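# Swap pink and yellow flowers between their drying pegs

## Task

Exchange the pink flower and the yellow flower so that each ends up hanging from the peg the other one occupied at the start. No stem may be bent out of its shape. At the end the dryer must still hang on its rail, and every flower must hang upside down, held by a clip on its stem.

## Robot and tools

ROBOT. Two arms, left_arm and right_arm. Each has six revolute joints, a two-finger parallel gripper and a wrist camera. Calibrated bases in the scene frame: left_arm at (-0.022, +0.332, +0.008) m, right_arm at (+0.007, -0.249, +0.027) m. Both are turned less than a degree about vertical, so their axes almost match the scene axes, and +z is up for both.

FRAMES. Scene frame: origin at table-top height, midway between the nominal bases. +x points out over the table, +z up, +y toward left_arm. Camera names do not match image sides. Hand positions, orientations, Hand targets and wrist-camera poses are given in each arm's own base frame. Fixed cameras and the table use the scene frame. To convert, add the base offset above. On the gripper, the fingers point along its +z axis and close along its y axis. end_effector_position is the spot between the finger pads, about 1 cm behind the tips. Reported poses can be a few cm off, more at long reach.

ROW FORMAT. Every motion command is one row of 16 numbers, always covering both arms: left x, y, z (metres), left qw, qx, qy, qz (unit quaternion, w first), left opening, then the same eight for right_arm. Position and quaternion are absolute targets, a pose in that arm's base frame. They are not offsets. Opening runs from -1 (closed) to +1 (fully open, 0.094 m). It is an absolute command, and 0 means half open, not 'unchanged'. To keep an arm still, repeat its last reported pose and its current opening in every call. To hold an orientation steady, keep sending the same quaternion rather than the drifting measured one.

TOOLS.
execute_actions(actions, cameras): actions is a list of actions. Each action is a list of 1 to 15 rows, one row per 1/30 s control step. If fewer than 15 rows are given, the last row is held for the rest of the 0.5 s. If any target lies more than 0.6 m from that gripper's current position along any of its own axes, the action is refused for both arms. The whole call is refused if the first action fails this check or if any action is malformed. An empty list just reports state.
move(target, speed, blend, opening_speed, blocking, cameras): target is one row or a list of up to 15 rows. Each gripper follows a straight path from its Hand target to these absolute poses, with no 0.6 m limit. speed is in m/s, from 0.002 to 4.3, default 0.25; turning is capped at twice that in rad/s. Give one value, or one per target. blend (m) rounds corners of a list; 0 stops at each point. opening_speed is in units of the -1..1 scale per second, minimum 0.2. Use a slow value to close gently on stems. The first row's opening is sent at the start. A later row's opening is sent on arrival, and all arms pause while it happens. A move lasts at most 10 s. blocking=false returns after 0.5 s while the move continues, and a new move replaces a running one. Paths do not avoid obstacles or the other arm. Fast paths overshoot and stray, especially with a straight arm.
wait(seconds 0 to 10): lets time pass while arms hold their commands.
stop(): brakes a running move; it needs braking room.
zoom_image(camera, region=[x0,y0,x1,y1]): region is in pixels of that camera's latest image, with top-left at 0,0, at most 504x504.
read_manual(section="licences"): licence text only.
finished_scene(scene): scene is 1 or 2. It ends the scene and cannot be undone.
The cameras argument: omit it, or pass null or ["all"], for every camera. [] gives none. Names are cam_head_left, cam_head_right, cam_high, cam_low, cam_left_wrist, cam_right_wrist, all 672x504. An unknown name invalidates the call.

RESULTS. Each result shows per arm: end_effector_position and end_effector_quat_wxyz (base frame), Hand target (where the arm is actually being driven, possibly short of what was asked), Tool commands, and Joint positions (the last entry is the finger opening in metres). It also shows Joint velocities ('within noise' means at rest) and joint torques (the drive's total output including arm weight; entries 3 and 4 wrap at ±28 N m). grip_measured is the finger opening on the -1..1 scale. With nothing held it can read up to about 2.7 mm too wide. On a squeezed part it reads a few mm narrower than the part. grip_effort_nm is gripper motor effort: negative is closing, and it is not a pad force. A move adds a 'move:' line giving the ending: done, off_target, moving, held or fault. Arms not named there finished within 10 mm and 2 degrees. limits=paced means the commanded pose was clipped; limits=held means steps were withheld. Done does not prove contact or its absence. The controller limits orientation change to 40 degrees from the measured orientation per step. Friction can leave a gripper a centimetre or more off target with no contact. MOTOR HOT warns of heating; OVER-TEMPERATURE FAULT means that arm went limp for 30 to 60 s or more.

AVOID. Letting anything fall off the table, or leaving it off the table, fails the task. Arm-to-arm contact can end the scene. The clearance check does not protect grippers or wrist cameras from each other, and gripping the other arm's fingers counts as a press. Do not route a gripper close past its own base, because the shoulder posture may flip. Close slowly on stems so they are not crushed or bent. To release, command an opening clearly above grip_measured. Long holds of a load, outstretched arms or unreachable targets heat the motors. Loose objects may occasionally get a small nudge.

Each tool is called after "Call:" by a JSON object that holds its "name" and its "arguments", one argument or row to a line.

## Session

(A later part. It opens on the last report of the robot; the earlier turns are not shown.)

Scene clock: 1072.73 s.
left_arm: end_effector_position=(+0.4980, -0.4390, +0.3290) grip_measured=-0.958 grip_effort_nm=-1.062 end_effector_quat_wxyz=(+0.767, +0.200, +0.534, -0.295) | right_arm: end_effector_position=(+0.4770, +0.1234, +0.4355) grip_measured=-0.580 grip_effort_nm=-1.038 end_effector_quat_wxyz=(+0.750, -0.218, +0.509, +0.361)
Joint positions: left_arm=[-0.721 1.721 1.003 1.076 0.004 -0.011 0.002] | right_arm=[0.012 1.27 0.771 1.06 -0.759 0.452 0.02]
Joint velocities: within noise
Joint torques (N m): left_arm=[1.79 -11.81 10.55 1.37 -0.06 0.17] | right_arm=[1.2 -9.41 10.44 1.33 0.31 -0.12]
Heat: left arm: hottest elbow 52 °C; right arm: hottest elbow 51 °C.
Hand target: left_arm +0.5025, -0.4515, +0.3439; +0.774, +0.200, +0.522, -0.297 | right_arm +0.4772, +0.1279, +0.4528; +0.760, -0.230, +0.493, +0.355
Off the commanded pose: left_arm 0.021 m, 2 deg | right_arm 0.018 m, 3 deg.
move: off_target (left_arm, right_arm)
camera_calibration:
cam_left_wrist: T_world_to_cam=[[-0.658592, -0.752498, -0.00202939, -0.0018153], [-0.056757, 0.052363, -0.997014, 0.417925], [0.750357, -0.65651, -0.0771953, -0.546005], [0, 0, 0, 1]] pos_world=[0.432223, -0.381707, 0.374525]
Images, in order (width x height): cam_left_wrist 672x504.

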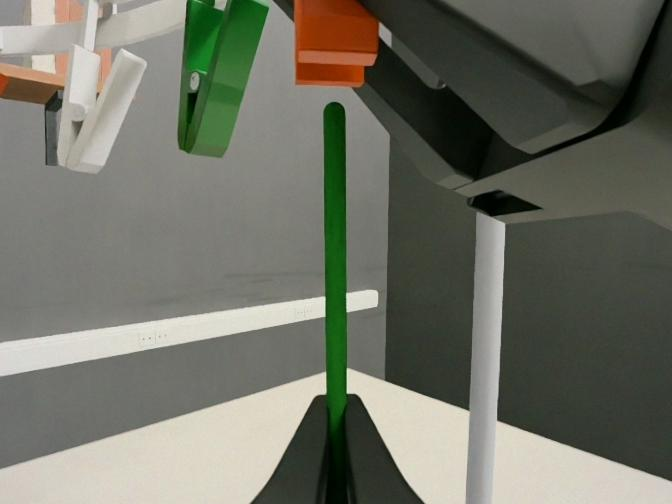

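Call:
{"name": "move", "arguments": {
  "target": [0.5045,-0.4535,0.354,0.774,0.2004,0.5221,-0.2971,-0.96,0.478,0.128,0.453,0.7601,-0.2302,0.4936,0.3544,-0.66],
  "speed": 0.05,
  "cameras": ["cam_left_wrist"]
}}

Call:
{"name": "zoom_image", "arguments": {
  "camera": "cam_left_wrist",
  "region": [220, 0, 470, 200]
}}

Scene clock: 1076.50 s.
left_arm: end_effector_position=(+0.5010, -0.4419, +0.3287) grip_measured=-0.958 grip_effort_nm=-1.067 end_effector_quat_wxyz=(+0.762, +0.202, +0.540, -0.293) | right_arm: end_effector_position=(+0.4770, +0.1234, +0.4355) grip_measured=-0.580 grip_effort_nm=-1.033 end_effector_quat_wxyz=(+0.750, -0.218, +0.509, +0.361)
Joint positions: left_arm=[-0.721 1.721 1.014 1.049 0.004 -0.011 0.002] | right_arm=[0.012 1.27 0.771 1.06 -0.759 0.452 0.02]
Joint velocities: within noise
Joint torques (N m): left_arm=[1.85 -13.1 10.65 1.47 -0.06 0.17] | right_arm=[1.32 -9.52 10.41 1.37 0.32 -0.13]
Heat: left arm: hottest elbow 52 °C; right arm: hottest elbow 50 °C.
Hand target: left_arm +0.5032, -0.4522, +0.3538; +0.774, +0.200, +0.522, -0.297 | right_arm +0.4772, +0.1279, +0.4528; +0.760, -0.230, +0.493, +0.355
Off the commanded pose: left_arm 0.028 m, 2 deg | right_arm 0.018 m, 3 deg.
move: off_target (left_arm, right_arm)
camera_calibration:
cam_left_wrist: T_world_to_cam=[[-0.658519, -0.752561, -0.00230203, -0.00195446], [-0.068316, 0.0628248, -0.995684, 0.427899], [0.749457, -0.655519, -0.0927832, -0.544221], [0, 0, 0, 1]] pos_world=[0.435815, -0.385101, 0.375553]
Images, in order (width x height): cam_left_wrist 672x504.

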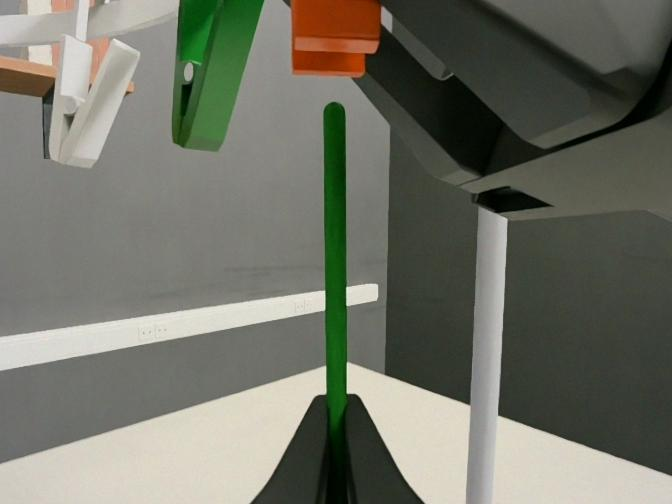

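Scaled by 2.016 from the camera's 672x504 image, which has a finer 960x720 frame.

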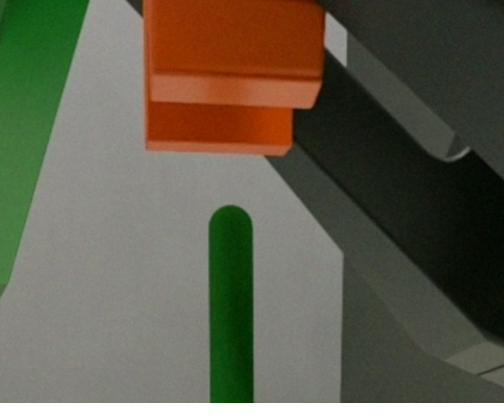

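Call:
{"name": "move", "arguments": {
  "target": [0.503,-0.4525,0.362,0.774,0.2004,0.5221,-0.2971,-0.96,0.478,0.128,0.453,0.7601,-0.2302,0.4936,0.3544,-0.66],
  "speed": 0.05,
  "cameras": ["cam_left_wrist"]
}}

Call:
{"name": "zoom_image", "arguments": {
  "camera": "cam_left_wrist",
  "region": [220, 0, 470, 200]
}}

Scene clock: 1079.97 s.
left_arm: end_effector_position=(+0.5020, -0.4431, +0.3246) grip_measured=-0.958 grip_effort_nm=-1.067 end_effector_quat_wxyz=(+0.758, +0.205, +0.547, -0.292) | right_arm: end_effector_position=(+0.4770, +0.1234, +0.4355) grip_measured=-0.580 grip_effort_nm=-1.028 end_effector_quat_wxyz=(+0.750, -0.218, +0.509, +0.361)
Joint positions: left_arm=[-0.721 1.721 1.014 1.031 0.004 -0.011 0.002] | right_arm=[0.012 1.27 0.771 1.06 -0.759 0.452 0.02]
Joint velocities: within noise
Joint torques (N m): left_arm=[1.85 -14.39 10.67 1.61 -0.06 0.17] | right_arm=[1.44 -9.7 10.39 1.39 0.3 -0.11]
Heat: left arm: hottest elbow 53 °C; right arm: hottest elbow 50 °C.
Hand target: left_arm +0.5012, -0.4508, +0.3617; +0.774, +0.200, +0.522, -0.297 | right_arm +0.4772, +0.1279, +0.4528; +0.760, -0.230, +0.493, +0.355
Off the commanded pose: left_arm 0.039 m, 4 deg | right_arm 0.018 m, 3 deg.
move: off_target (left_arm, right_arm)
camera_calibration:
cam_left_wrist: T_world_to_cam=[[-0.658515, -0.752564, -0.00222107, -0.00215311], [-0.081829, 0.074536, -0.993855, 0.435424], [0.748105, -0.654287, -0.110665, -0.539088], [0, 0, 0, 1]] pos_world=[0.437507, -0.386793, 0.373086]
Images, in order (width x height): cam_left_wrist 672x504.

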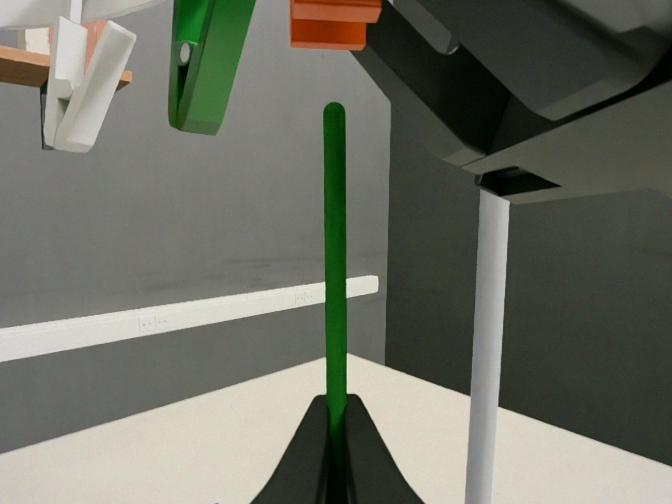

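Scaled by 2.016 from the camera's 672x504 image, which has a finer 960x720 frame.

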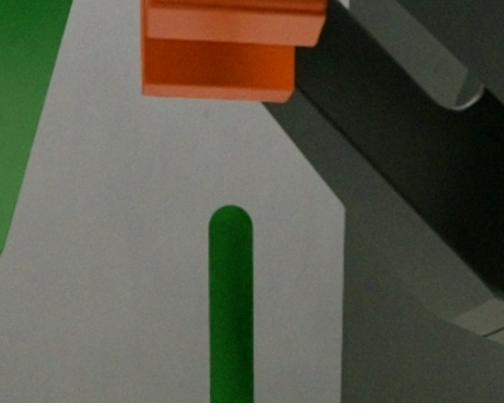

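Call:
{"name": "move", "arguments": {
  "target": [0.501,-0.451,0.370,0.774,0.2004,0.5221,-0.2971,-0.96,0.478,0.128,0.453,0.7601,-0.2302,0.4936,0.3544,-0.66],
  "speed": 0.05,
  "cameras": ["cam_left_wrist"]
}}

Call:
{"name": "zoom_image", "arguments": {
  "camera": "cam_left_wrist",
  "region": [220, 0, 470, 200]
}}

Scene clock: 1083.23 s.
left_arm: end_effector_position=(+0.5006, -0.4420, +0.3308) grip_measured=-0.958 grip_effort_nm=-1.062 end_effector_quat_wxyz=(+0.757, +0.205, +0.548, -0.291) | right_arm: end_effector_position=(+0.4770, +0.1234, +0.4355) grip_measured=-0.580 grip_effort_nm=-1.033 end_effector_quat_wxyz=(+0.750, -0.218, +0.509, +0.361)
Joint positions: left_arm=[-0.722 1.705 1.014 1.012 0.003 -0.011 0.002] | right_arm=[0.012 1.27 0.771 1.06 -0.759 0.452 0.02]
Joint velocities: within noise
Joint torques (N m): left_arm=[1.79 -14.45 10.78 1.57 -0.06 0.16] | right_arm=[1.38 -9.64 10.37 1.39 0.31 -0.12]
Heat: left arm: hottest elbow 53 °C; right arm: hottest elbow 50 °C.
Hand target: left_arm +0.4991, -0.4493, +0.3696; +0.774, +0.200, +0.522, -0.297 | right_arm +0.4772, +0.1279, +0.4528; +0.760, -0.230, +0.493, +0.355
Off the commanded pose: left_arm 0.040 m, 4 deg | right_arm 0.018 m, 3 deg.
move: off_target (left_arm, right_arm)
camera_calibration:
cam_left_wrist: T_world_to_cam=[[-0.658609, -0.752483, -0.00217077, -0.00233038], [-0.0838096, 0.0762204, -0.993562, 0.44301], [0.747804, -0.654187, -0.113265, -0.535584], [0, 0, 0, 1]] pos_world=[0.436105, -0.385892, 0.379491]
Images, in order (width x height): cam_left_wrist 672x504.

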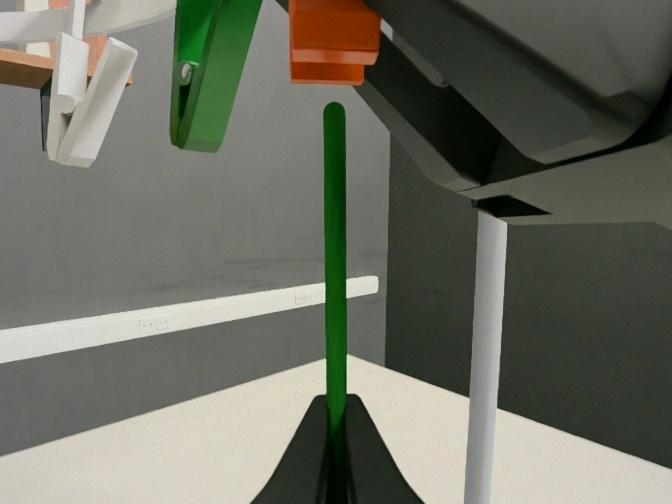

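Scaled by 2.016 from the camera's 672x504 image, which has a finer 960x720 frame.

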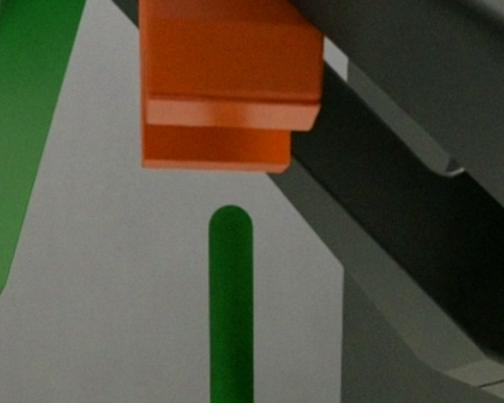

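Call:
{"name": "move", "arguments": {
  "target": [0.4985,-0.448,0.378,0.774,0.2004,0.5221,-0.2971,-0.96,0.478,0.128,0.453,0.7601,-0.2302,0.4936,0.3544,-0.66],
  "speed": 0.05,
  "cameras": ["cam_left_wrist"]
}}

Call:
{"name": "zoom_image", "arguments": {
  "camera": "cam_left_wrist",
  "region": [220, 0, 470, 200]
}}

Scene clock: 1087.27 s.
left_arm: end_effector_position=(+0.4984, -0.4401, +0.3400) grip_measured=-0.958 grip_effort_nm=-1.062 end_effector_quat_wxyz=(+0.758, +0.205, +0.547, -0.291) | right_arm: end_effector_position=(+0.4770, +0.1234, +0.4355) grip_measured=-0.580 grip_effort_nm=-1.043 end_effector_quat_wxyz=(+0.750, -0.218, +0.509, +0.361)
Joint positions: left_arm=[-0.722 1.684 1.014 0.993 0.003 -0.01 0.002] | right_arm=[0.012 1.27 0.771 1.06 -0.758 0.452 0.02]
Joint velocities: within noise
Joint torques (N m): left_arm=[1.9 -14.21 10.73 1.54 -0.02 0.16] | right_arm=[1.32 -9.35 10.45 1.36 0.31 -0.13]
Heat: left arm: hottest elbow 54 °C; right arm: hottest elbow 50 °C.
Hand target: left_arm +0.4969, -0.4463, +0.3777; +0.774, +0.200, +0.522, -0.297 | right_arm +0.4773, +0.1279, +0.4529; +0.760, -0.230, +0.493, +0.355
Off the commanded pose: left_arm 0.039 m, 4 deg | right_arm 0.018 m, 3 deg.
move: off_target (left_arm, right_arm)
camera_calibration:
cam_left_wrist: T_world_to_cam=[[-0.658431, -0.752637, -0.00251618, -0.00225736], [-0.0816423, 0.0747459, -0.993855, 0.450218], [0.7482, -0.654179, -0.110662, -0.532793], [0, 0, 0, 1]] pos_world=[0.433907, -0.383893, 0.388485]
Images, in order (width x height): cam_left_wrist 672x504.

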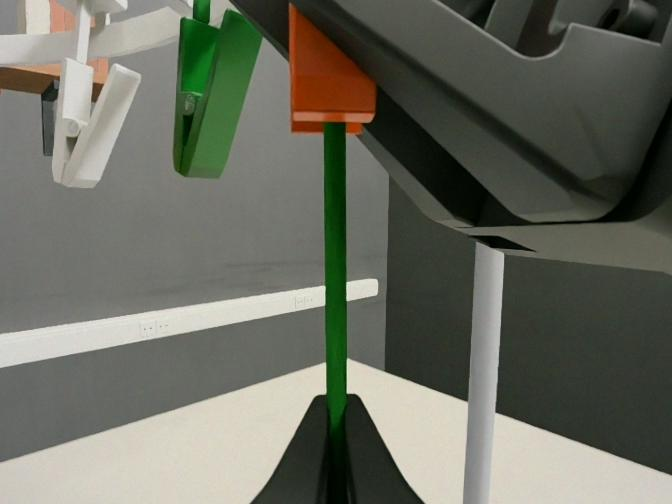

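Scaled by 2.016 from the camera's 672x504 image, which has a finer 960x720 frame.

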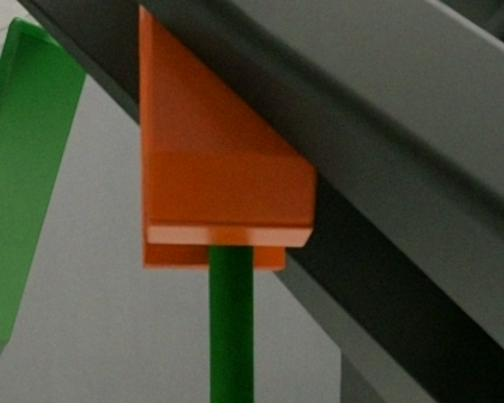

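Call:
{"name": "move", "arguments": {
  "target": [0.4985,-0.448,0.386,0.774,0.2004,0.5221,-0.2971,-0.96,0.478,0.128,0.453,0.7601,-0.2302,0.4936,0.3544,-0.66],
  "speed": 0.05,
  "cameras": ["cam_left_wrist","cam_right_wrist"]
}}

Call:
{"name": "zoom_image", "arguments": {
  "camera": "cam_left_wrist",
  "region": [220, 0, 470, 200]
}}

Scene clock: 1090.33 s.
left_arm: end_effector_position=(+0.4982, -0.4399, +0.3452) grip_measured=-0.958 grip_effort_nm=-1.067 end_effector_quat_wxyz=(+0.756, +0.205, +0.549, -0.291) | right_arm: end_effector_position=(+0.4770, +0.1234, +0.4355) grip_measured=-0.580 grip_effort_nm=-1.033 end_effector_quat_wxyz=(+0.750, -0.218, +0.509, +0.361)
Joint positions: left_arm=[-0.722 1.672 1.019 0.972 0.003 -0.01 0.002] | right_arm=[0.012 1.27 0.771 1.06 -0.758 0.452 0.02]
Joint velocities: within noise
Joint torques (N m): left_arm=[1.9 -14.33 11.07 1.52 -0.02 0.16] | right_arm=[1.2 -9.64 10.4 1.39 0.3 -0.12]
Heat: left arm: hottest elbow 54 °C; right arm: hottest elbow 50 °C.
Hand target: left_arm +0.4966, -0.4460, +0.3857; +0.774, +0.200, +0.522, -0.297 | right_arm +0.4773, +0.1279, +0.4529; +0.760, -0.230, +0.493, +0.355
Off the commanded pose: left_arm 0.042 m, 4 deg | right_arm 0.018 m, 3 deg.
move: off_target (left_arm, right_arm)
camera_calibration:
cam_left_wrist: T_world_to_cam=[[-0.658469, -0.752604, -0.00253113, -0.00227361], [-0.0850152, 0.0777224, -0.993344, 0.458187], [0.747791, -0.653871, -0.11516, -0.530026], [0, 0, 0, 1]] pos_world=[0.433805, -0.383891, 0.394094]
cam_right_wrist: T_world_to_cam=[[0.765254, -0.643061, -0.0293263, -0.273975], [-0.0424663, -0.00497305, -0.999086, 0.497205], [0.642327, 0.765799, -0.031114, -0.300382], [0, 0, 0, 1]] pos_world=[0.423718, 0.0563226, 0.47937]
Images, in order (width x height): cam_left_wrist 672x504, cam_right_wrist 672x504.

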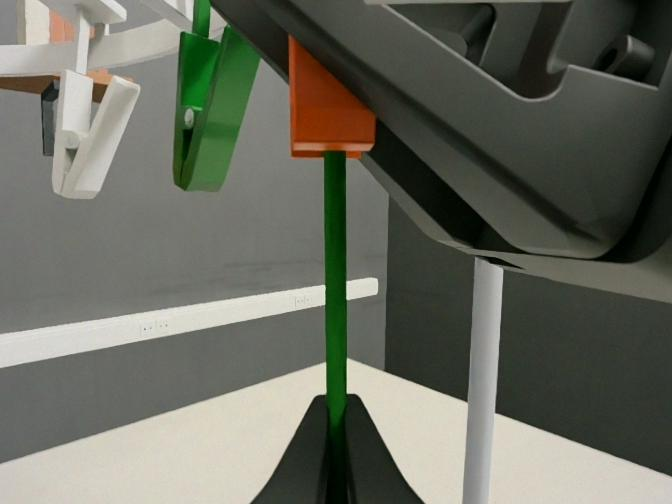

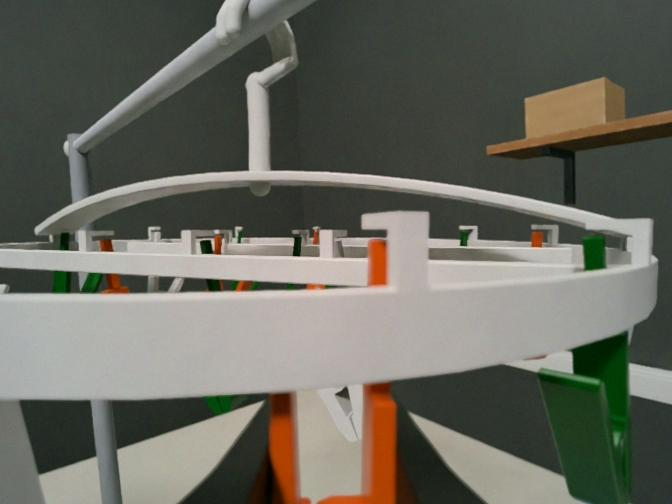

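Scaled by 2.016 from the camera's 672x504 image, which has a finer 960x720 frame.

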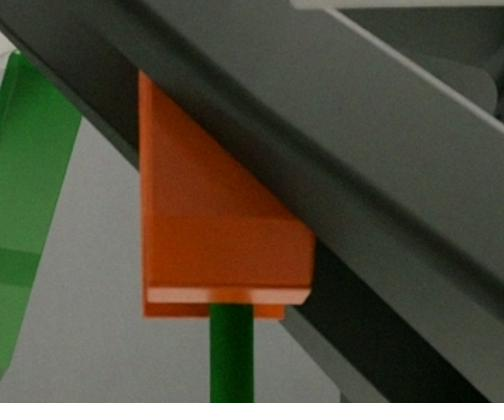

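Call:
{"name": "move", "arguments": {
  "target": [
    [0.4985,-0.448,0.388,0.774,0.2004,0.5221,-0.2971,-0.96,0.478,0.128,0.440,0.7601,-0.2302,0.4936,0.3544,-0.66],
    [0.4985,-0.448,0.388,0.774,0.2004,0.5221,-0.2971,-0.96,0.478,0.128,0.434,0.7601,-0.2302,0.4936,0.3544,0.1]
  ],
  "speed": 0.05,
  "opening_speed": 0.25,
  "cameras": ["cam_left_wrist","cam_right_wrist"]
}}

Scene clock: 1097.33 s.
left_arm: end_effector_position=(+0.4979, -0.4397, +0.3464) grip_measured=-0.958 grip_effort_nm=-1.062 end_effector_quat_wxyz=(+0.756, +0.205, +0.549, -0.291) | right_arm: end_effector_position=(+0.4759, +0.1233, +0.4375) grip_measured=+0.098 grip_effort_nm=0.076 end_effector_quat_wxyz=(+0.759, -0.224, +0.497, +0.357)
Joint positions: left_arm=[-0.722 1.668 1.019 0.967 0.003 -0.01 0.002] | right_arm=[0.012 1.281 0.771 1.104 -0.758 0.45 0.052]
Joint velocities: within noise
Joint torques (N m): left_arm=[1.9 -14.15 11.23 1.55 -0.01 0.16] | right_arm=[1.2 -7.94 8.06 1.96 0.29 -0.13]
Heat: left arm: hottest elbow 54 °C; right arm: hottest elbow 50 °C.
Hand target: left_arm +0.4965, -0.4459, +0.3877; +0.774, +0.200, +0.522, -0.297 | right_arm +0.4779, +0.1279, +0.4340; +0.760, -0.230, +0.494, +0.354
Off the commanded pose: left_arm 0.042 m, 4 deg | right_arm 0.006 m, 1 deg.
move: off_target (left_arm)
camera_calibration:
cam_left_wrist: T_world_to_cam=[[-0.658462, -0.75261, -0.00249502, -0.00233713], [-0.0862405, 0.0787447, -0.993158, 0.46029], [0.747657, -0.653741, -0.116756, -0.528782], [0, 0, 0, 1]] pos_world=[0.433504, -0.383691, 0.395397]
cam_right_wrist: T_world_to_cam=[[0.765332, -0.643623, -0.0041294, -0.284134], [-0.00968927, -0.00510603, -0.99994, 0.483853], [0.643563, 0.765326, -0.010144, -0.309315], [0, 0, 0, 1]] pos_world=[0.421208, 0.0563217, 0.479513]
Images, in order (width x height): cam_left_wrist 672x504, cam_right_wrist 672x504.

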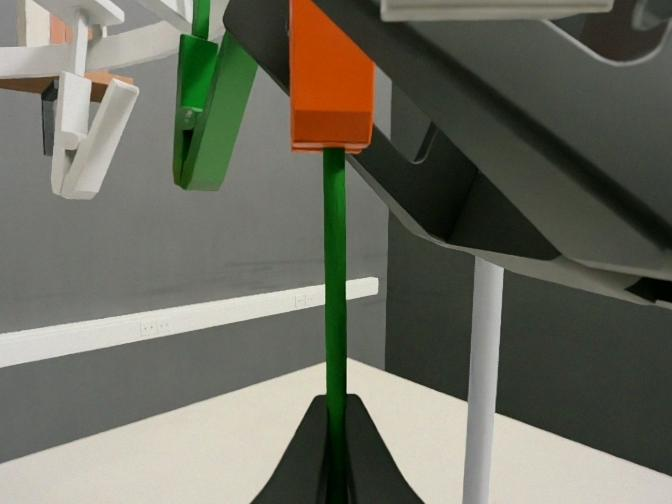

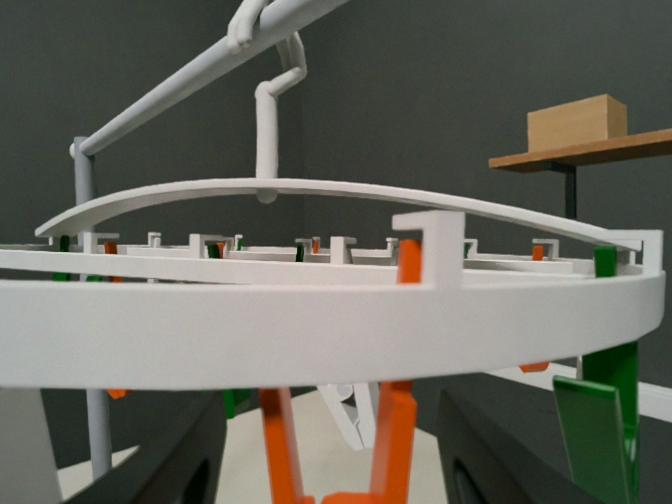

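Clipped. Retreat R straight back along yaw 50, low.

Call:
{"name": "move", "arguments": {
  "target": [
    [0.4985,-0.448,0.388,0.774,0.2004,0.5221,-0.2971,-0.96,0.40,0.035,0.415,0.7601,-0.2302,0.4936,0.3544,0.1],
    [0.4985,-0.448,0.388,0.774,0.2004,0.5221,-0.2971,-0.96,0.33,-0.05,0.40,0.7601,-0.2302,0.4936,0.3544,0.1]
  ],
  "speed": 0.1,
  "cameras": ["cam_left_wrist","cam_right_wrist"]
}}

Scene clock: 1102.20 s.
left_arm: end_effector_position=(+0.4975, -0.4393, +0.3481) grip_measured=-0.958 grip_effort_nm=-1.062 end_effector_quat_wxyz=(+0.757, +0.205, +0.548, -0.291) | right_arm: end_effector_position=(+0.3343, -0.0486, +0.4031) grip_measured=+0.099 grip_effort_nm=0.071 end_effector_quat_wxyz=(+0.755, -0.191, +0.551, +0.301)
Joint positions: left_arm=[-0.722 1.665 1.019 0.967 0.003 -0.01 0.002] | right_arm=[-0.632 1.077 0.495 1.57 -1.177 0.997 0.052]
Joint velocities: within noise
Joint torques (N m): left_arm=[1.96 -13.98 11.25 1.52 -0.01 0.16] | right_arm=[-0.15 -4.25 6.23 1.11 0.48 0.2]
Heat: left arm: hottest elbow 53 °C; right arm: hottest elbow 50 °C.
Hand target: left_arm +0.4965, -0.4460, +0.3877; +0.774, +0.200, +0.522, -0.297 | right_arm +0.3305, -0.0492, +0.4004; +0.754, -0.186, +0.553, +0.303
Off the commanded pose: left_arm 0.041 m, 4 deg | right_arm 0.006 m, 10 deg.
joint sent to its limit (right arm) — joint 4 (wrist pitch), upper limit. The joint targets are off in orientation, not in position.
move: off_target (left_arm, right_arm)
camera_calibration:
cam_left_wrist: T_world_to_cam=[[-0.658468, -0.752605, -0.0024554, -0.0022974], [-0.084236, 0.0769409, -0.993471, 0.460258], [0.74788, -0.653962, -0.114059, -0.529159], [0, 0, 0, 1]] pos_world=[0.433005, -0.383192, 0.396892]
cam_right_wrist: T_world_to_cam=[[0.667472, -0.7439, -0.0330828, -0.24701], [-0.097404, -0.0431777, -0.994308, 0.47246], [0.738237, 0.666895, -0.101279, -0.0866782], [0, 0, 0, 1]] pos_world=[0.274881, -0.105546, 0.45282]
Images, in order (width x height): cam_left_wrist 672x504, cam_right_wrist 672x504.

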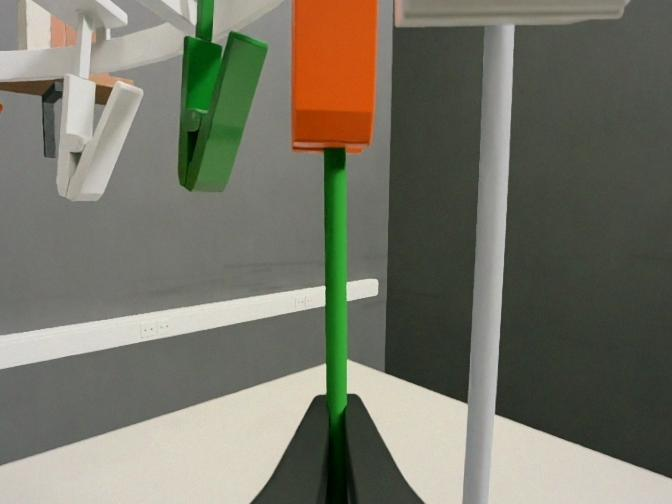

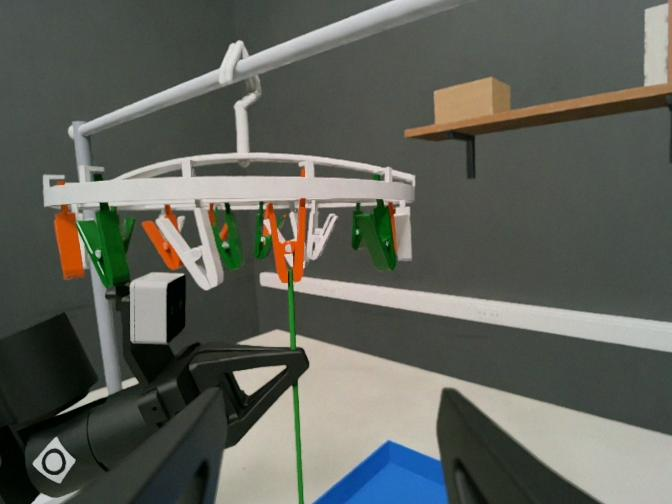

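Call:
{"name": "move", "arguments": {
  "target": [
    [0.4985,-0.448,0.362,0.774,0.2004,0.5221,-0.2971,-0.96,0.33,-0.05,0.40,0.7601,-0.2302,0.4936,0.3544,0.1],
    [0.4985,-0.448,0.354,0.774,0.2004,0.5221,-0.2971,-0.3,0.33,-0.05,0.40,0.7601,-0.2302,0.4936,0.3544,0.1]
  ],
  "speed": 0.05,
  "opening_speed": 0.4,
  "cameras": ["cam_left_wrist","cam_right_wrist"]
}}

Scene clock: 1108.93 s.
left_arm: end_effector_position=(+0.4979, -0.4397, +0.3460) grip_measured=-0.303 grip_effort_nm=0.051 end_effector_quat_wxyz=(+0.766, +0.200, +0.535, -0.295) | right_arm: end_effector_position=(+0.3342, -0.0485, +0.4032) grip_measured=+0.099 grip_effort_nm=0.071 end_effector_quat_wxyz=(+0.755, -0.191, +0.550, +0.302)
Joint positions: left_arm=[-0.722 1.69 1.019 1.025 0.003 -0.01 0.033] | right_arm=[-0.632 1.077 0.495 1.571 -1.177 0.998 0.052]
Joint velocities: within noise
Joint torques (N m): left_arm=[1.9 -11.58 9.07 2.67 -0.01 0.16] | right_arm=[-0.21 -4.01 6.16 1.1 0.46 0.19]
Heat: left arm: hottest elbow 53 °C; right arm: hottest elbow 49 °C.
Hand target: left_arm +0.4982, -0.4476, +0.3538; +0.774, +0.200, +0.522, -0.297 | right_arm +0.3305, -0.0492, +0.4004; +0.754, -0.186, +0.553, +0.303
Off the commanded pose: left_arm 0.012 m, 2 deg | right_arm 0.005 m, 10 deg.
joint sent to its limit (right arm) — joint 4 (wrist pitch), upper limit. The joint targets are off in orientation, not in position.
move: off_target (left_arm, right_arm); target 2's new opening was sent with left_arm's hand 0.012 m and 2 deg from that target
camera_calibration:
cam_left_wrist: T_world_to_cam=[[-0.658445, -0.752625, -0.00239217, -0.00235239], [-0.0588585, 0.0546614, -0.996769, 0.436912], [0.750324, -0.656176, -0.0802899, -0.543838], [0, 0, 0, 1]] pos_world=[0.432221, -0.382506, 0.39183]
cam_right_wrist: T_world_to_cam=[[0.66776, -0.743626, -0.0334147, -0.246907], [-0.0974602, -0.0428376, -0.994317, 0.472615], [0.737969, 0.667222, -0.101079, -0.0866506], [0, 0, 0, 1]] pos_world=[0.274881, -0.105545, 0.45292]
Images, in order (width x height): cam_left_wrist 672x504, cam_right_wrist 672x504.

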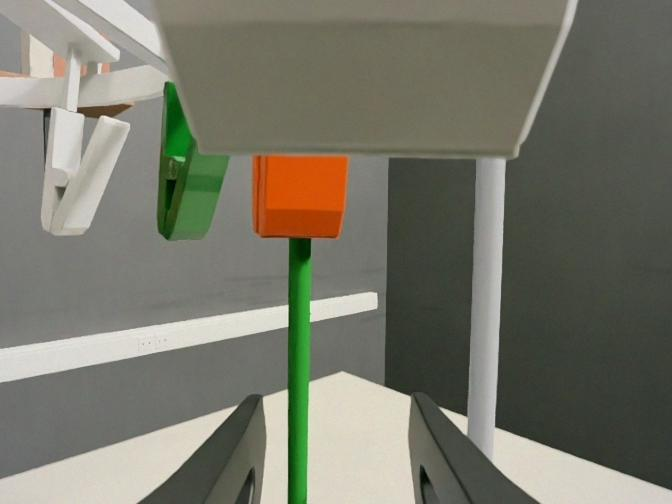

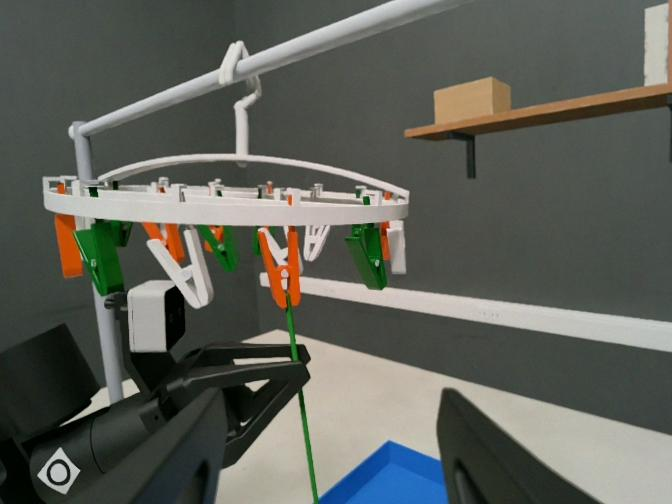

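Call:
{"name": "move", "arguments": {
  "target": [
    [0.4985,-0.448,0.325,0.774,0.2004,0.5221,-0.2971,-0.3,0.33,-0.05,0.40,0.7601,-0.2302,0.4936,0.3544,0.1],
    [0.39,-0.353,0.295,0.774,0.2004,0.5221,-0.2971,-0.3,0.33,-0.05,0.38,0.7601,-0.2302,0.4936,0.3544,0.1],
    [0.30,-0.17,0.31,0.7953,0.1728,0.5165,-0.2661,-0.3,0.33,-0.05,0.38,0.7601,-0.2302,0.4936,0.3544,0.1]
  ],
  "speed": [0.06,0.1,0.2],
  "cameras": ["cam_left_wrist","cam_right_wrist","cam_head_left","cam_low"]
}}

Scene clock: 1118.67 s.
left_arm: end_effector_position=(+0.2993, -0.1729, +0.3079) grip_measured=-0.302 grip_effort_nm=0.051 end_effector_quat_wxyz=(+0.795, +0.177, +0.516, -0.265) | right_arm: end_effector_position=(+0.3309, -0.0462, +0.3874) grip_measured=+0.099 grip_effort_nm=0.081 end_effector_quat_wxyz=(+0.749, -0.183, +0.558, +0.305)
Joint positions: left_arm=[-0.416 0.931 0.156 1.202 0.216 -0.088 0.033] | right_arm=[-0.633 1.077 0.456 1.571 -1.181 0.983 0.052]
Joint velocities: within noise
Joint torques (N m): left_arm=[3.25 -2.43 6.76 1.39 0.07 -0.08] | right_arm=[-0.26 -2.43 6.05 1.13 0.44 -0.13]
Heat: left arm: hottest elbow 53 °C; right arm: hottest elbow 48 °C.
Hand target: left_arm +0.3000, -0.1700, +0.3099; +0.795, +0.173, +0.516, -0.266 | right_arm +0.3304, -0.0493, +0.3804; +0.750, -0.181, +0.561, +0.298
Off the commanded pose: left_arm 0.004 m, 1 deg | right_arm 0.008 m, 11 deg.
joint sent to its limit (right arm) — joint 4 (wrist pitch), upper limit. The joint targets are off in orientation, not in position.
move: off_target (right_arm)
camera_calibration:
cam_left_wrist: T_world_to_cam=[[-0.595594, -0.803073, -0.0185075, 0.0449874], [-0.00297157, 0.0252422, -0.999677, 0.351694], [0.80328, -0.595346, -0.0174205, -0.247477], [0, 0, 0, 1]] pos_world=[0.226632, -0.120084, 0.348102]
cam_right_wrist: T_world_to_cam=[[0.663895, -0.745741, -0.0557904, -0.233614], [-0.121302, -0.0337722, -0.992041, 0.464058], [0.737922, 0.665379, -0.112881, -0.082797], [0, 0, 0, 1]] pos_world=[0.272484, -0.103452, 0.437985]
Images, in order (width x height): cam_head_left 672x504, cam_low 672x504, cam_left_wrist 672x504, cam_right_wrist 672x504.

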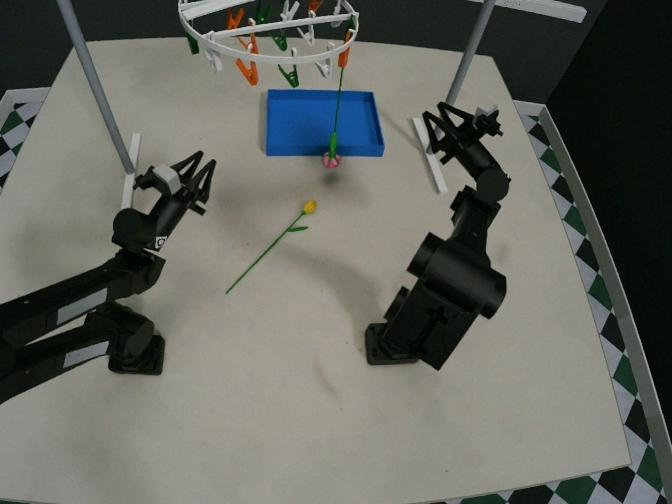

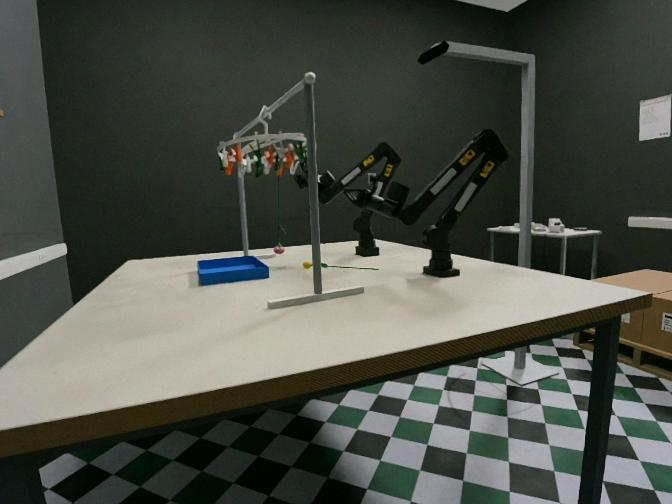

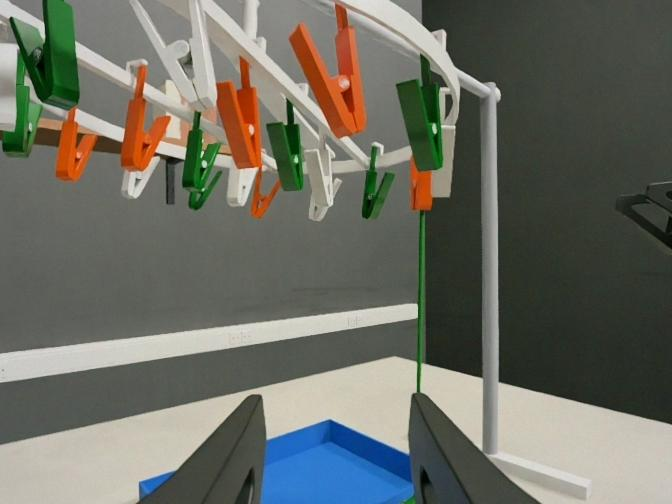

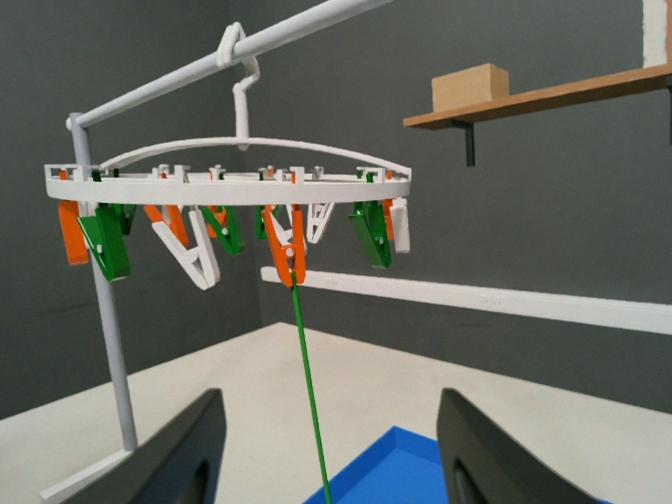

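Call:
{"name": "move", "arguments": {
  "target": [0.24,0.08,0.36,0.7953,0.1728,0.5165,-0.2661,-0.3,0.30,0.0,0.36,0.6,-0.2602,0.68,0.32,0.1],
  "speed": 0.2,
  "cameras": ["cam_head_left"]
}}

Scene clock: 1133.33 s.
left_arm: end_effector_position=(+0.2396, +0.0737, +0.3420) grip_measured=-0.302 grip_effort_nm=0.046 end_effector_quat_wxyz=(+0.778, +0.066, +0.592, -0.200) | right_arm: end_effector_position=(+0.2992, -0.0032, +0.3528) grip_measured=+0.099 grip_effort_nm=0.071 end_effector_quat_wxyz=(+0.619, -0.252, +0.652, +0.359)
Joint positions: left_arm=[0.997 0.769 0.182 1.553 1.21 -1.075 0.033] | right_arm=[-0.62 0.806 0.456 0.752 -1.51 0.559 0.052]
Joint velocities: within noise
Joint torques (N m): left_arm=[3.19 0.44 9.84 1.28 -0.51 -0.04] | right_arm=[1.55 -1.2 9.42 0.87 0.33 -0.15]
Heat: left arm: hottest elbow 53 °C; right arm: hottest elbow 47 °C.
Hand target: left_arm +0.2406, +0.0786, +0.3600; +0.785, +0.080, +0.585, -0.186 | right_arm +0.2995, -0.0004, +0.3599; +0.623, -0.264, +0.646, +0.353
Off the commanded pose: left_arm 0.019 m, 17 deg | right_arm 0.008 m, 6 deg.
joint sent to its limit (left arm) — joint 4 (wrist pitch), upper limit. The joint targets are off in orientation, not in position.
move: off_target (left_arm, right_arm)
Images, in order (width x height): cam_head_left 672x504.

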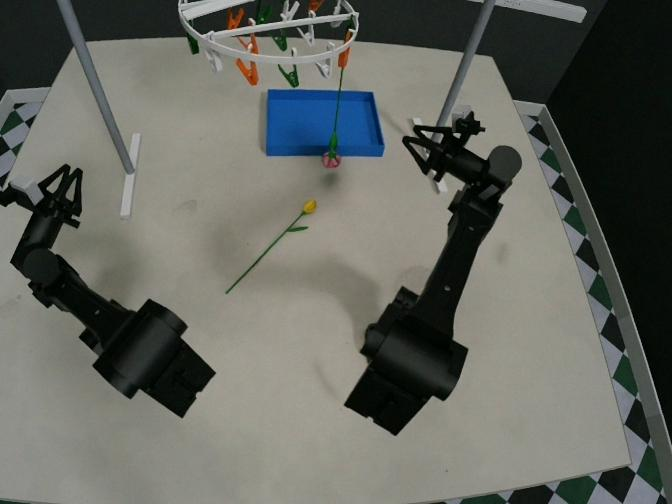

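Call:
{"name": "move", "arguments": {
  "target": [
    [0.24,0.074,0.343,0.778,0.066,0.592,-0.2,-0.3,0.27,0.17,0.32,0.2706,-0.6533,0.6533,0.2706,0.1],
    [0.24,0.074,0.343,0.778,0.066,0.592,-0.2,-0.3,0.233,0.33,0.26,0.0,-0.9239,0.3827,0.0,0.1]
  ],
  "speed": 0.2,
  "cameras": ["cam_head_left","cam_right_wrist"]
}}

Scene clock: 1141.50 s.
left_arm: end_effector_position=(+0.2396, +0.0737, +0.3420) grip_measured=-0.302 grip_effort_nm=0.046 end_effector_quat_wxyz=(+0.778, +0.066, +0.592, -0.200) | right_arm: end_effector_position=(+0.2238, +0.3208, +0.2478) grip_measured=+0.099 grip_effort_nm=0.066 end_effector_quat_wxyz=(-0.402, +0.629, -0.323, -0.581)
Joint positions: left_arm=[0.997 0.769 0.182 1.553 1.21 -1.076 0.033] | right_arm=[0.508 1.331 0.57 0.721 -1.554 -0.171 0.052]
Joint velocities: within noise
Joint torques (N m): left_arm=[2.49 0.15 7.02 0.53 -0.42 0.08] | right_arm=[1.26 -7.12 10.17 0.99 -0.13 -0.11]
Heat: left arm: hottest elbow 52 °C; right arm: hottest elbow 47 °C.
Hand target: left_arm +0.2400, +0.0740, +0.3430; +0.778, +0.066, +0.592, -0.200 | right_arm +0.2324, +0.3295, +0.2600; -0.412, +0.638, -0.305, -0.575
Off the commanded pose: left_arm 0.001 m, 0 deg | right_arm 0.018 m, 90 deg; orientation clipped.
joint sent to its limit (right arm) — joint 5 (wrist yaw), lower limit. The joint targets are off in orientation, not in position.
move: off_target (right_arm); limits=paced
camera_calibration:
cam_right_wrist: T_world_to_cam=[[0.870248, 0.472443, 0.139522, -0.38196], [0.310311, -0.305776, -0.900115, 0.292897], [-0.38259, 0.826619, -0.412706, 0.00960731], [0, 0, 0, 1]] pos_world=[0.245186, 0.262074, 0.320898]
Images, in order (width x height): cam_head_left 672x504, cam_right_wrist 672x504.

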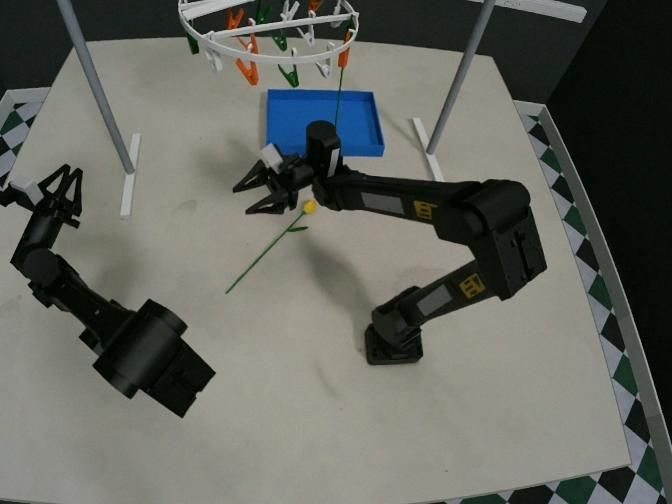

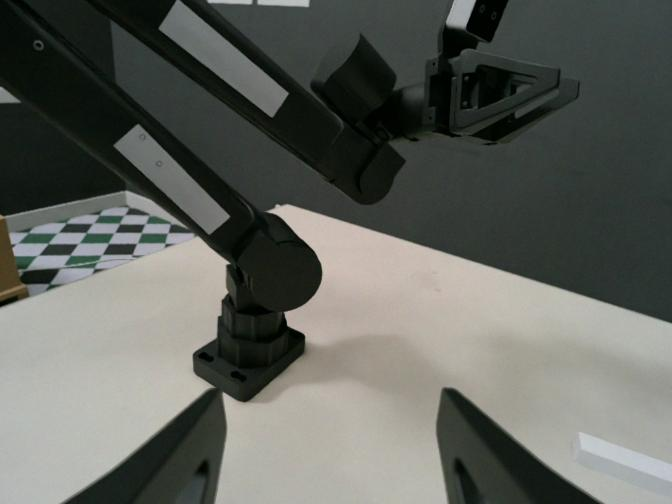

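Call:
{"name": "move", "arguments": {
  "target": [
    [0.24,0.074,0.343,0.778,0.066,0.592,-0.2,-0.3,0.25,0.28,0.28,0.3394,-0.4266,0.8195,0.1767,0.1],
    [0.24,0.074,0.343,0.778,0.066,0.592,-0.2,-0.3,0.25,0.30,0.24,0.0,-0.4617,0.887,0.0,0.1]
  ],
  "speed": 0.2,
  "cameras": ["cam_head_left","cam_right_wrist"]
}}

Scene clock: 1151.40 s.
left_arm: end_effector_position=(+0.2396, +0.0737, +0.3420) grip_measured=-0.302 grip_effort_nm=0.046 end_effector_quat_wxyz=(+0.778, +0.066, +0.592, -0.200) | right_arm: end_effector_position=(+0.2427, +0.2858, +0.2236) grip_measured=+0.099 grip_effort_nm=0.066 end_effector_quat_wxyz=(-0.016, -0.465, +0.885, -0.005)
Joint positions: left_arm=[0.997 0.769 0.182 1.553 1.21 -1.076 0.033] | right_arm=[0.867 1.347 1.228 -1.485 -0.002 -0.1 0.052]
Joint velocities: within noise
Joint torques (N m): left_arm=[2.43 0.15 7.02 0.53 -0.42 0.08] | right_arm=[1.55 -9.64 12.1 -0.06 0.06 0.2]
Heat: left arm: hottest elbow 51 °C; right arm: hottest elbow 49 °C.
Hand target: left_arm +0.2400, +0.0740, +0.3430; +0.778, +0.066, +0.592, -0.200 | right_arm +0.2495, +0.2993, +0.2398; +0.000, -0.462, +0.887, +0.000
Off the commanded pose: left_arm 0.001 m, 0 deg | right_arm 0.023 m, 2 deg.
move: off_target (right_arm)
camera_calibration:
cam_right_wrist: T_world_to_cam=[[0.82781, -0.560885, -0.01177, -0.0390747], [-0.497798, -0.744052, 0.445627, 0.275001], [-0.258703, -0.363036, -0.895141, 0.453548], [0, 0, 0, 1]] pos_world=[0.286576, 0.347353, 0.282981]
Images, in order (width x height): cam_head_left 672x504, cam_right_wrist 672x504.

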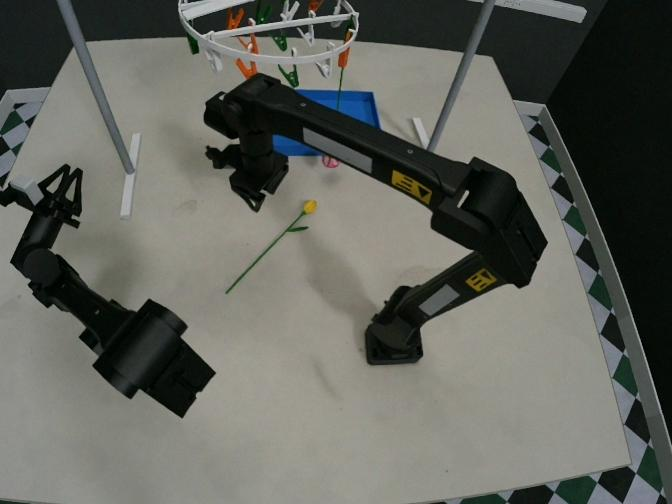

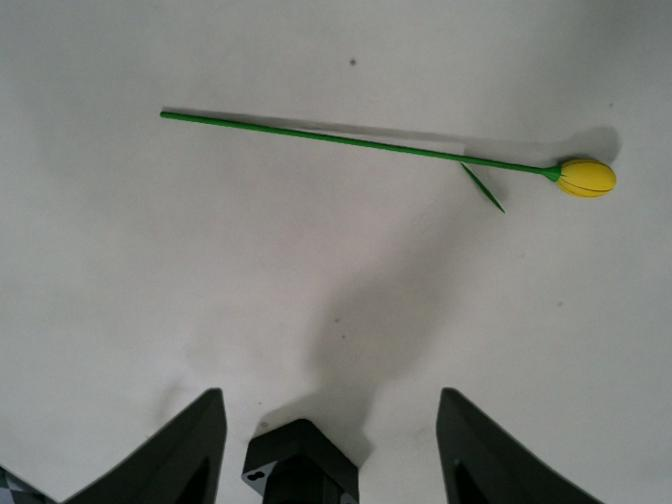

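Call:
{"name": "move", "arguments": {
  "target": [
    [0.24,0.074,0.343,0.778,0.066,0.592,-0.2,-0.3,0.23,0.30,0.22,0.0,-0.7660,0.6428,0.0,0.1],
    [0.24,0.074,0.343,0.778,0.066,0.592,-0.2,-0.3,0.213,0.315,0.13,0.0,-0.936,0.352,0.0,0.1]
  ],
  "speed": 0.2,
  "cameras": ["cam_head_left","cam_right_wrist"]
}}

Scene clock: 1166.97 s.
left_arm: end_effector_position=(+0.2396, +0.0737, +0.3420) grip_measured=-0.302 grip_effort_nm=0.046 end_effector_quat_wxyz=(+0.778, +0.066, +0.592, -0.200) | right_arm: end_effector_position=(+0.2176, +0.3145, +0.1397) grip_measured=+0.099 grip_effort_nm=0.066 end_effector_quat_wxyz=(-0.008, +0.931, -0.365, +0.003)
Joint positions: left_arm=[0.997 0.769 0.182 1.553 1.21 -1.076 0.033] | right_arm=[0.967 1.386 1.039 -1.207 0.001 -1.428 0.052]
Joint velocities: within noise
Joint torques (N m): left_arm=[2.55 0.15 7.04 0.53 -0.42 0.09] | right_arm=[1.26 -9.29 6.82 0.62 -0.13 -0.11]
Heat: left arm: hottest elbow 50 °C; right arm: hottest elbow 52 °C.
Hand target: left_arm +0.2400, +0.0740, +0.3430; +0.778, +0.066, +0.592, -0.200 | right_arm +0.2130, +0.3148, +0.1303; +0.000, +0.936, -0.352, +0.000
Off the commanded pose: left_arm 0.001 m, 0 deg | right_arm 0.011 m, 2 deg.
move: off_target (right_arm)
camera_calibration:
cam_right_wrist: T_world_to_cam=[[0.672597, 0.739913, 0.0118825, -0.381759], [0.670181, -0.615861, 0.414212, 0.0312588], [0.313799, -0.270635, -0.910103, 0.230877], [0, 0, 0, 1]] pos_world=[0.163372, 0.364203, 0.20171]
Images, in order (width x height): cam_head_left 672x504, cam_right_wrist 672x504.

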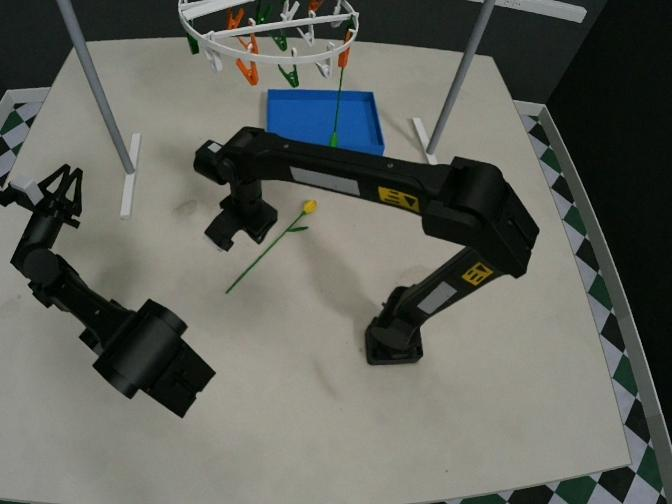

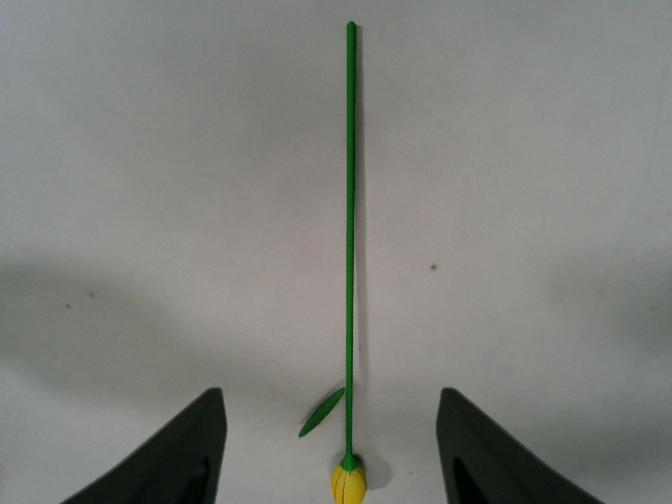

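Call:
{"name": "move", "arguments": {
  "target": [0.24,0.074,0.343,0.778,0.066,0.592,-0.2,-0.3,0.209,0.334,0.06,0.0,-0.936,0.352,0.0,0.1],
  "speed": 0.1,
  "cameras": ["cam_head_left","cam_right_wrist"]
}}

Scene clock: 1175.97 s.
left_arm: end_effector_position=(+0.2396, +0.0737, +0.3420) grip_measured=-0.302 grip_effort_nm=0.042 end_effector_quat_wxyz=(+0.778, +0.066, +0.592, -0.200) | right_arm: end_effector_position=(+0.2139, +0.3344, +0.0686) grip_measured=+0.099 grip_effort_nm=0.066 end_effector_quat_wxyz=(-0.007, +0.937, -0.348, +0.002)
Joint positions: left_arm=[0.997 0.769 0.182 1.553 1.21 -1.076 0.033] | right_arm=[1.003 1.511 0.965 -1.011 0.001 -1.426 0.052]
Joint velocities: within noise
Joint torques (N m): left_arm=[2.49 0.15 7.01 0.53 -0.42 0.08] | right_arm=[1.38 -11.16 6.19 0.73 -0.13 0.19]
Heat: left arm: hottest elbow 49 °C; right arm: hottest elbow 51 °C.
Hand target: left_arm +0.2400, +0.0740, +0.3430; +0.778, +0.066, +0.592, -0.200 | right_arm +0.2089, +0.3338, +0.0602; +0.000, +0.936, -0.352, +0.000
Off the commanded pose: left_arm 0.001 m, 0 deg | right_arm 0.010 m, 1 deg.
move: done
camera_calibration:
cam_right_wrist: T_world_to_cam=[[0.646514, 0.762852, 0.00877423, -0.395109], [0.691857, -0.591115, 0.41463, 0.0623673], [0.321488, -0.261993, -0.909948, 0.16814], [0, 0, 0, 1]] pos_world=[0.158239, 0.382327, 0.130606]
Images, in order (width x height): cam_head_left 672x504, cam_right_wrist 672x504.

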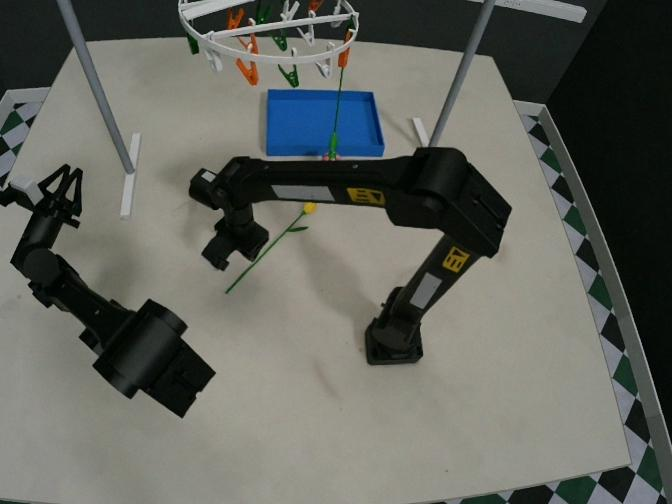

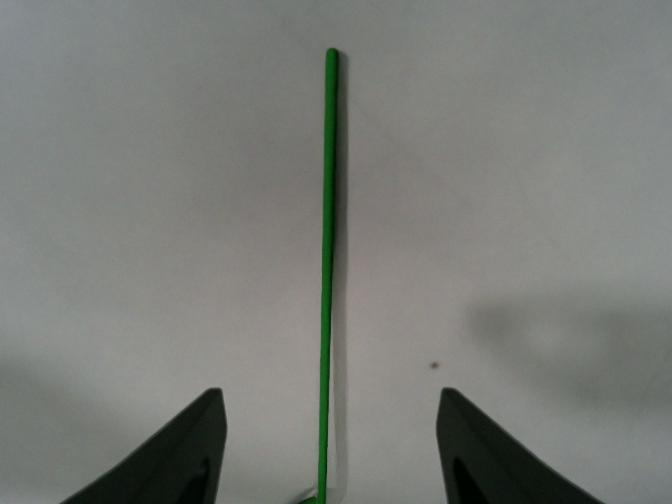

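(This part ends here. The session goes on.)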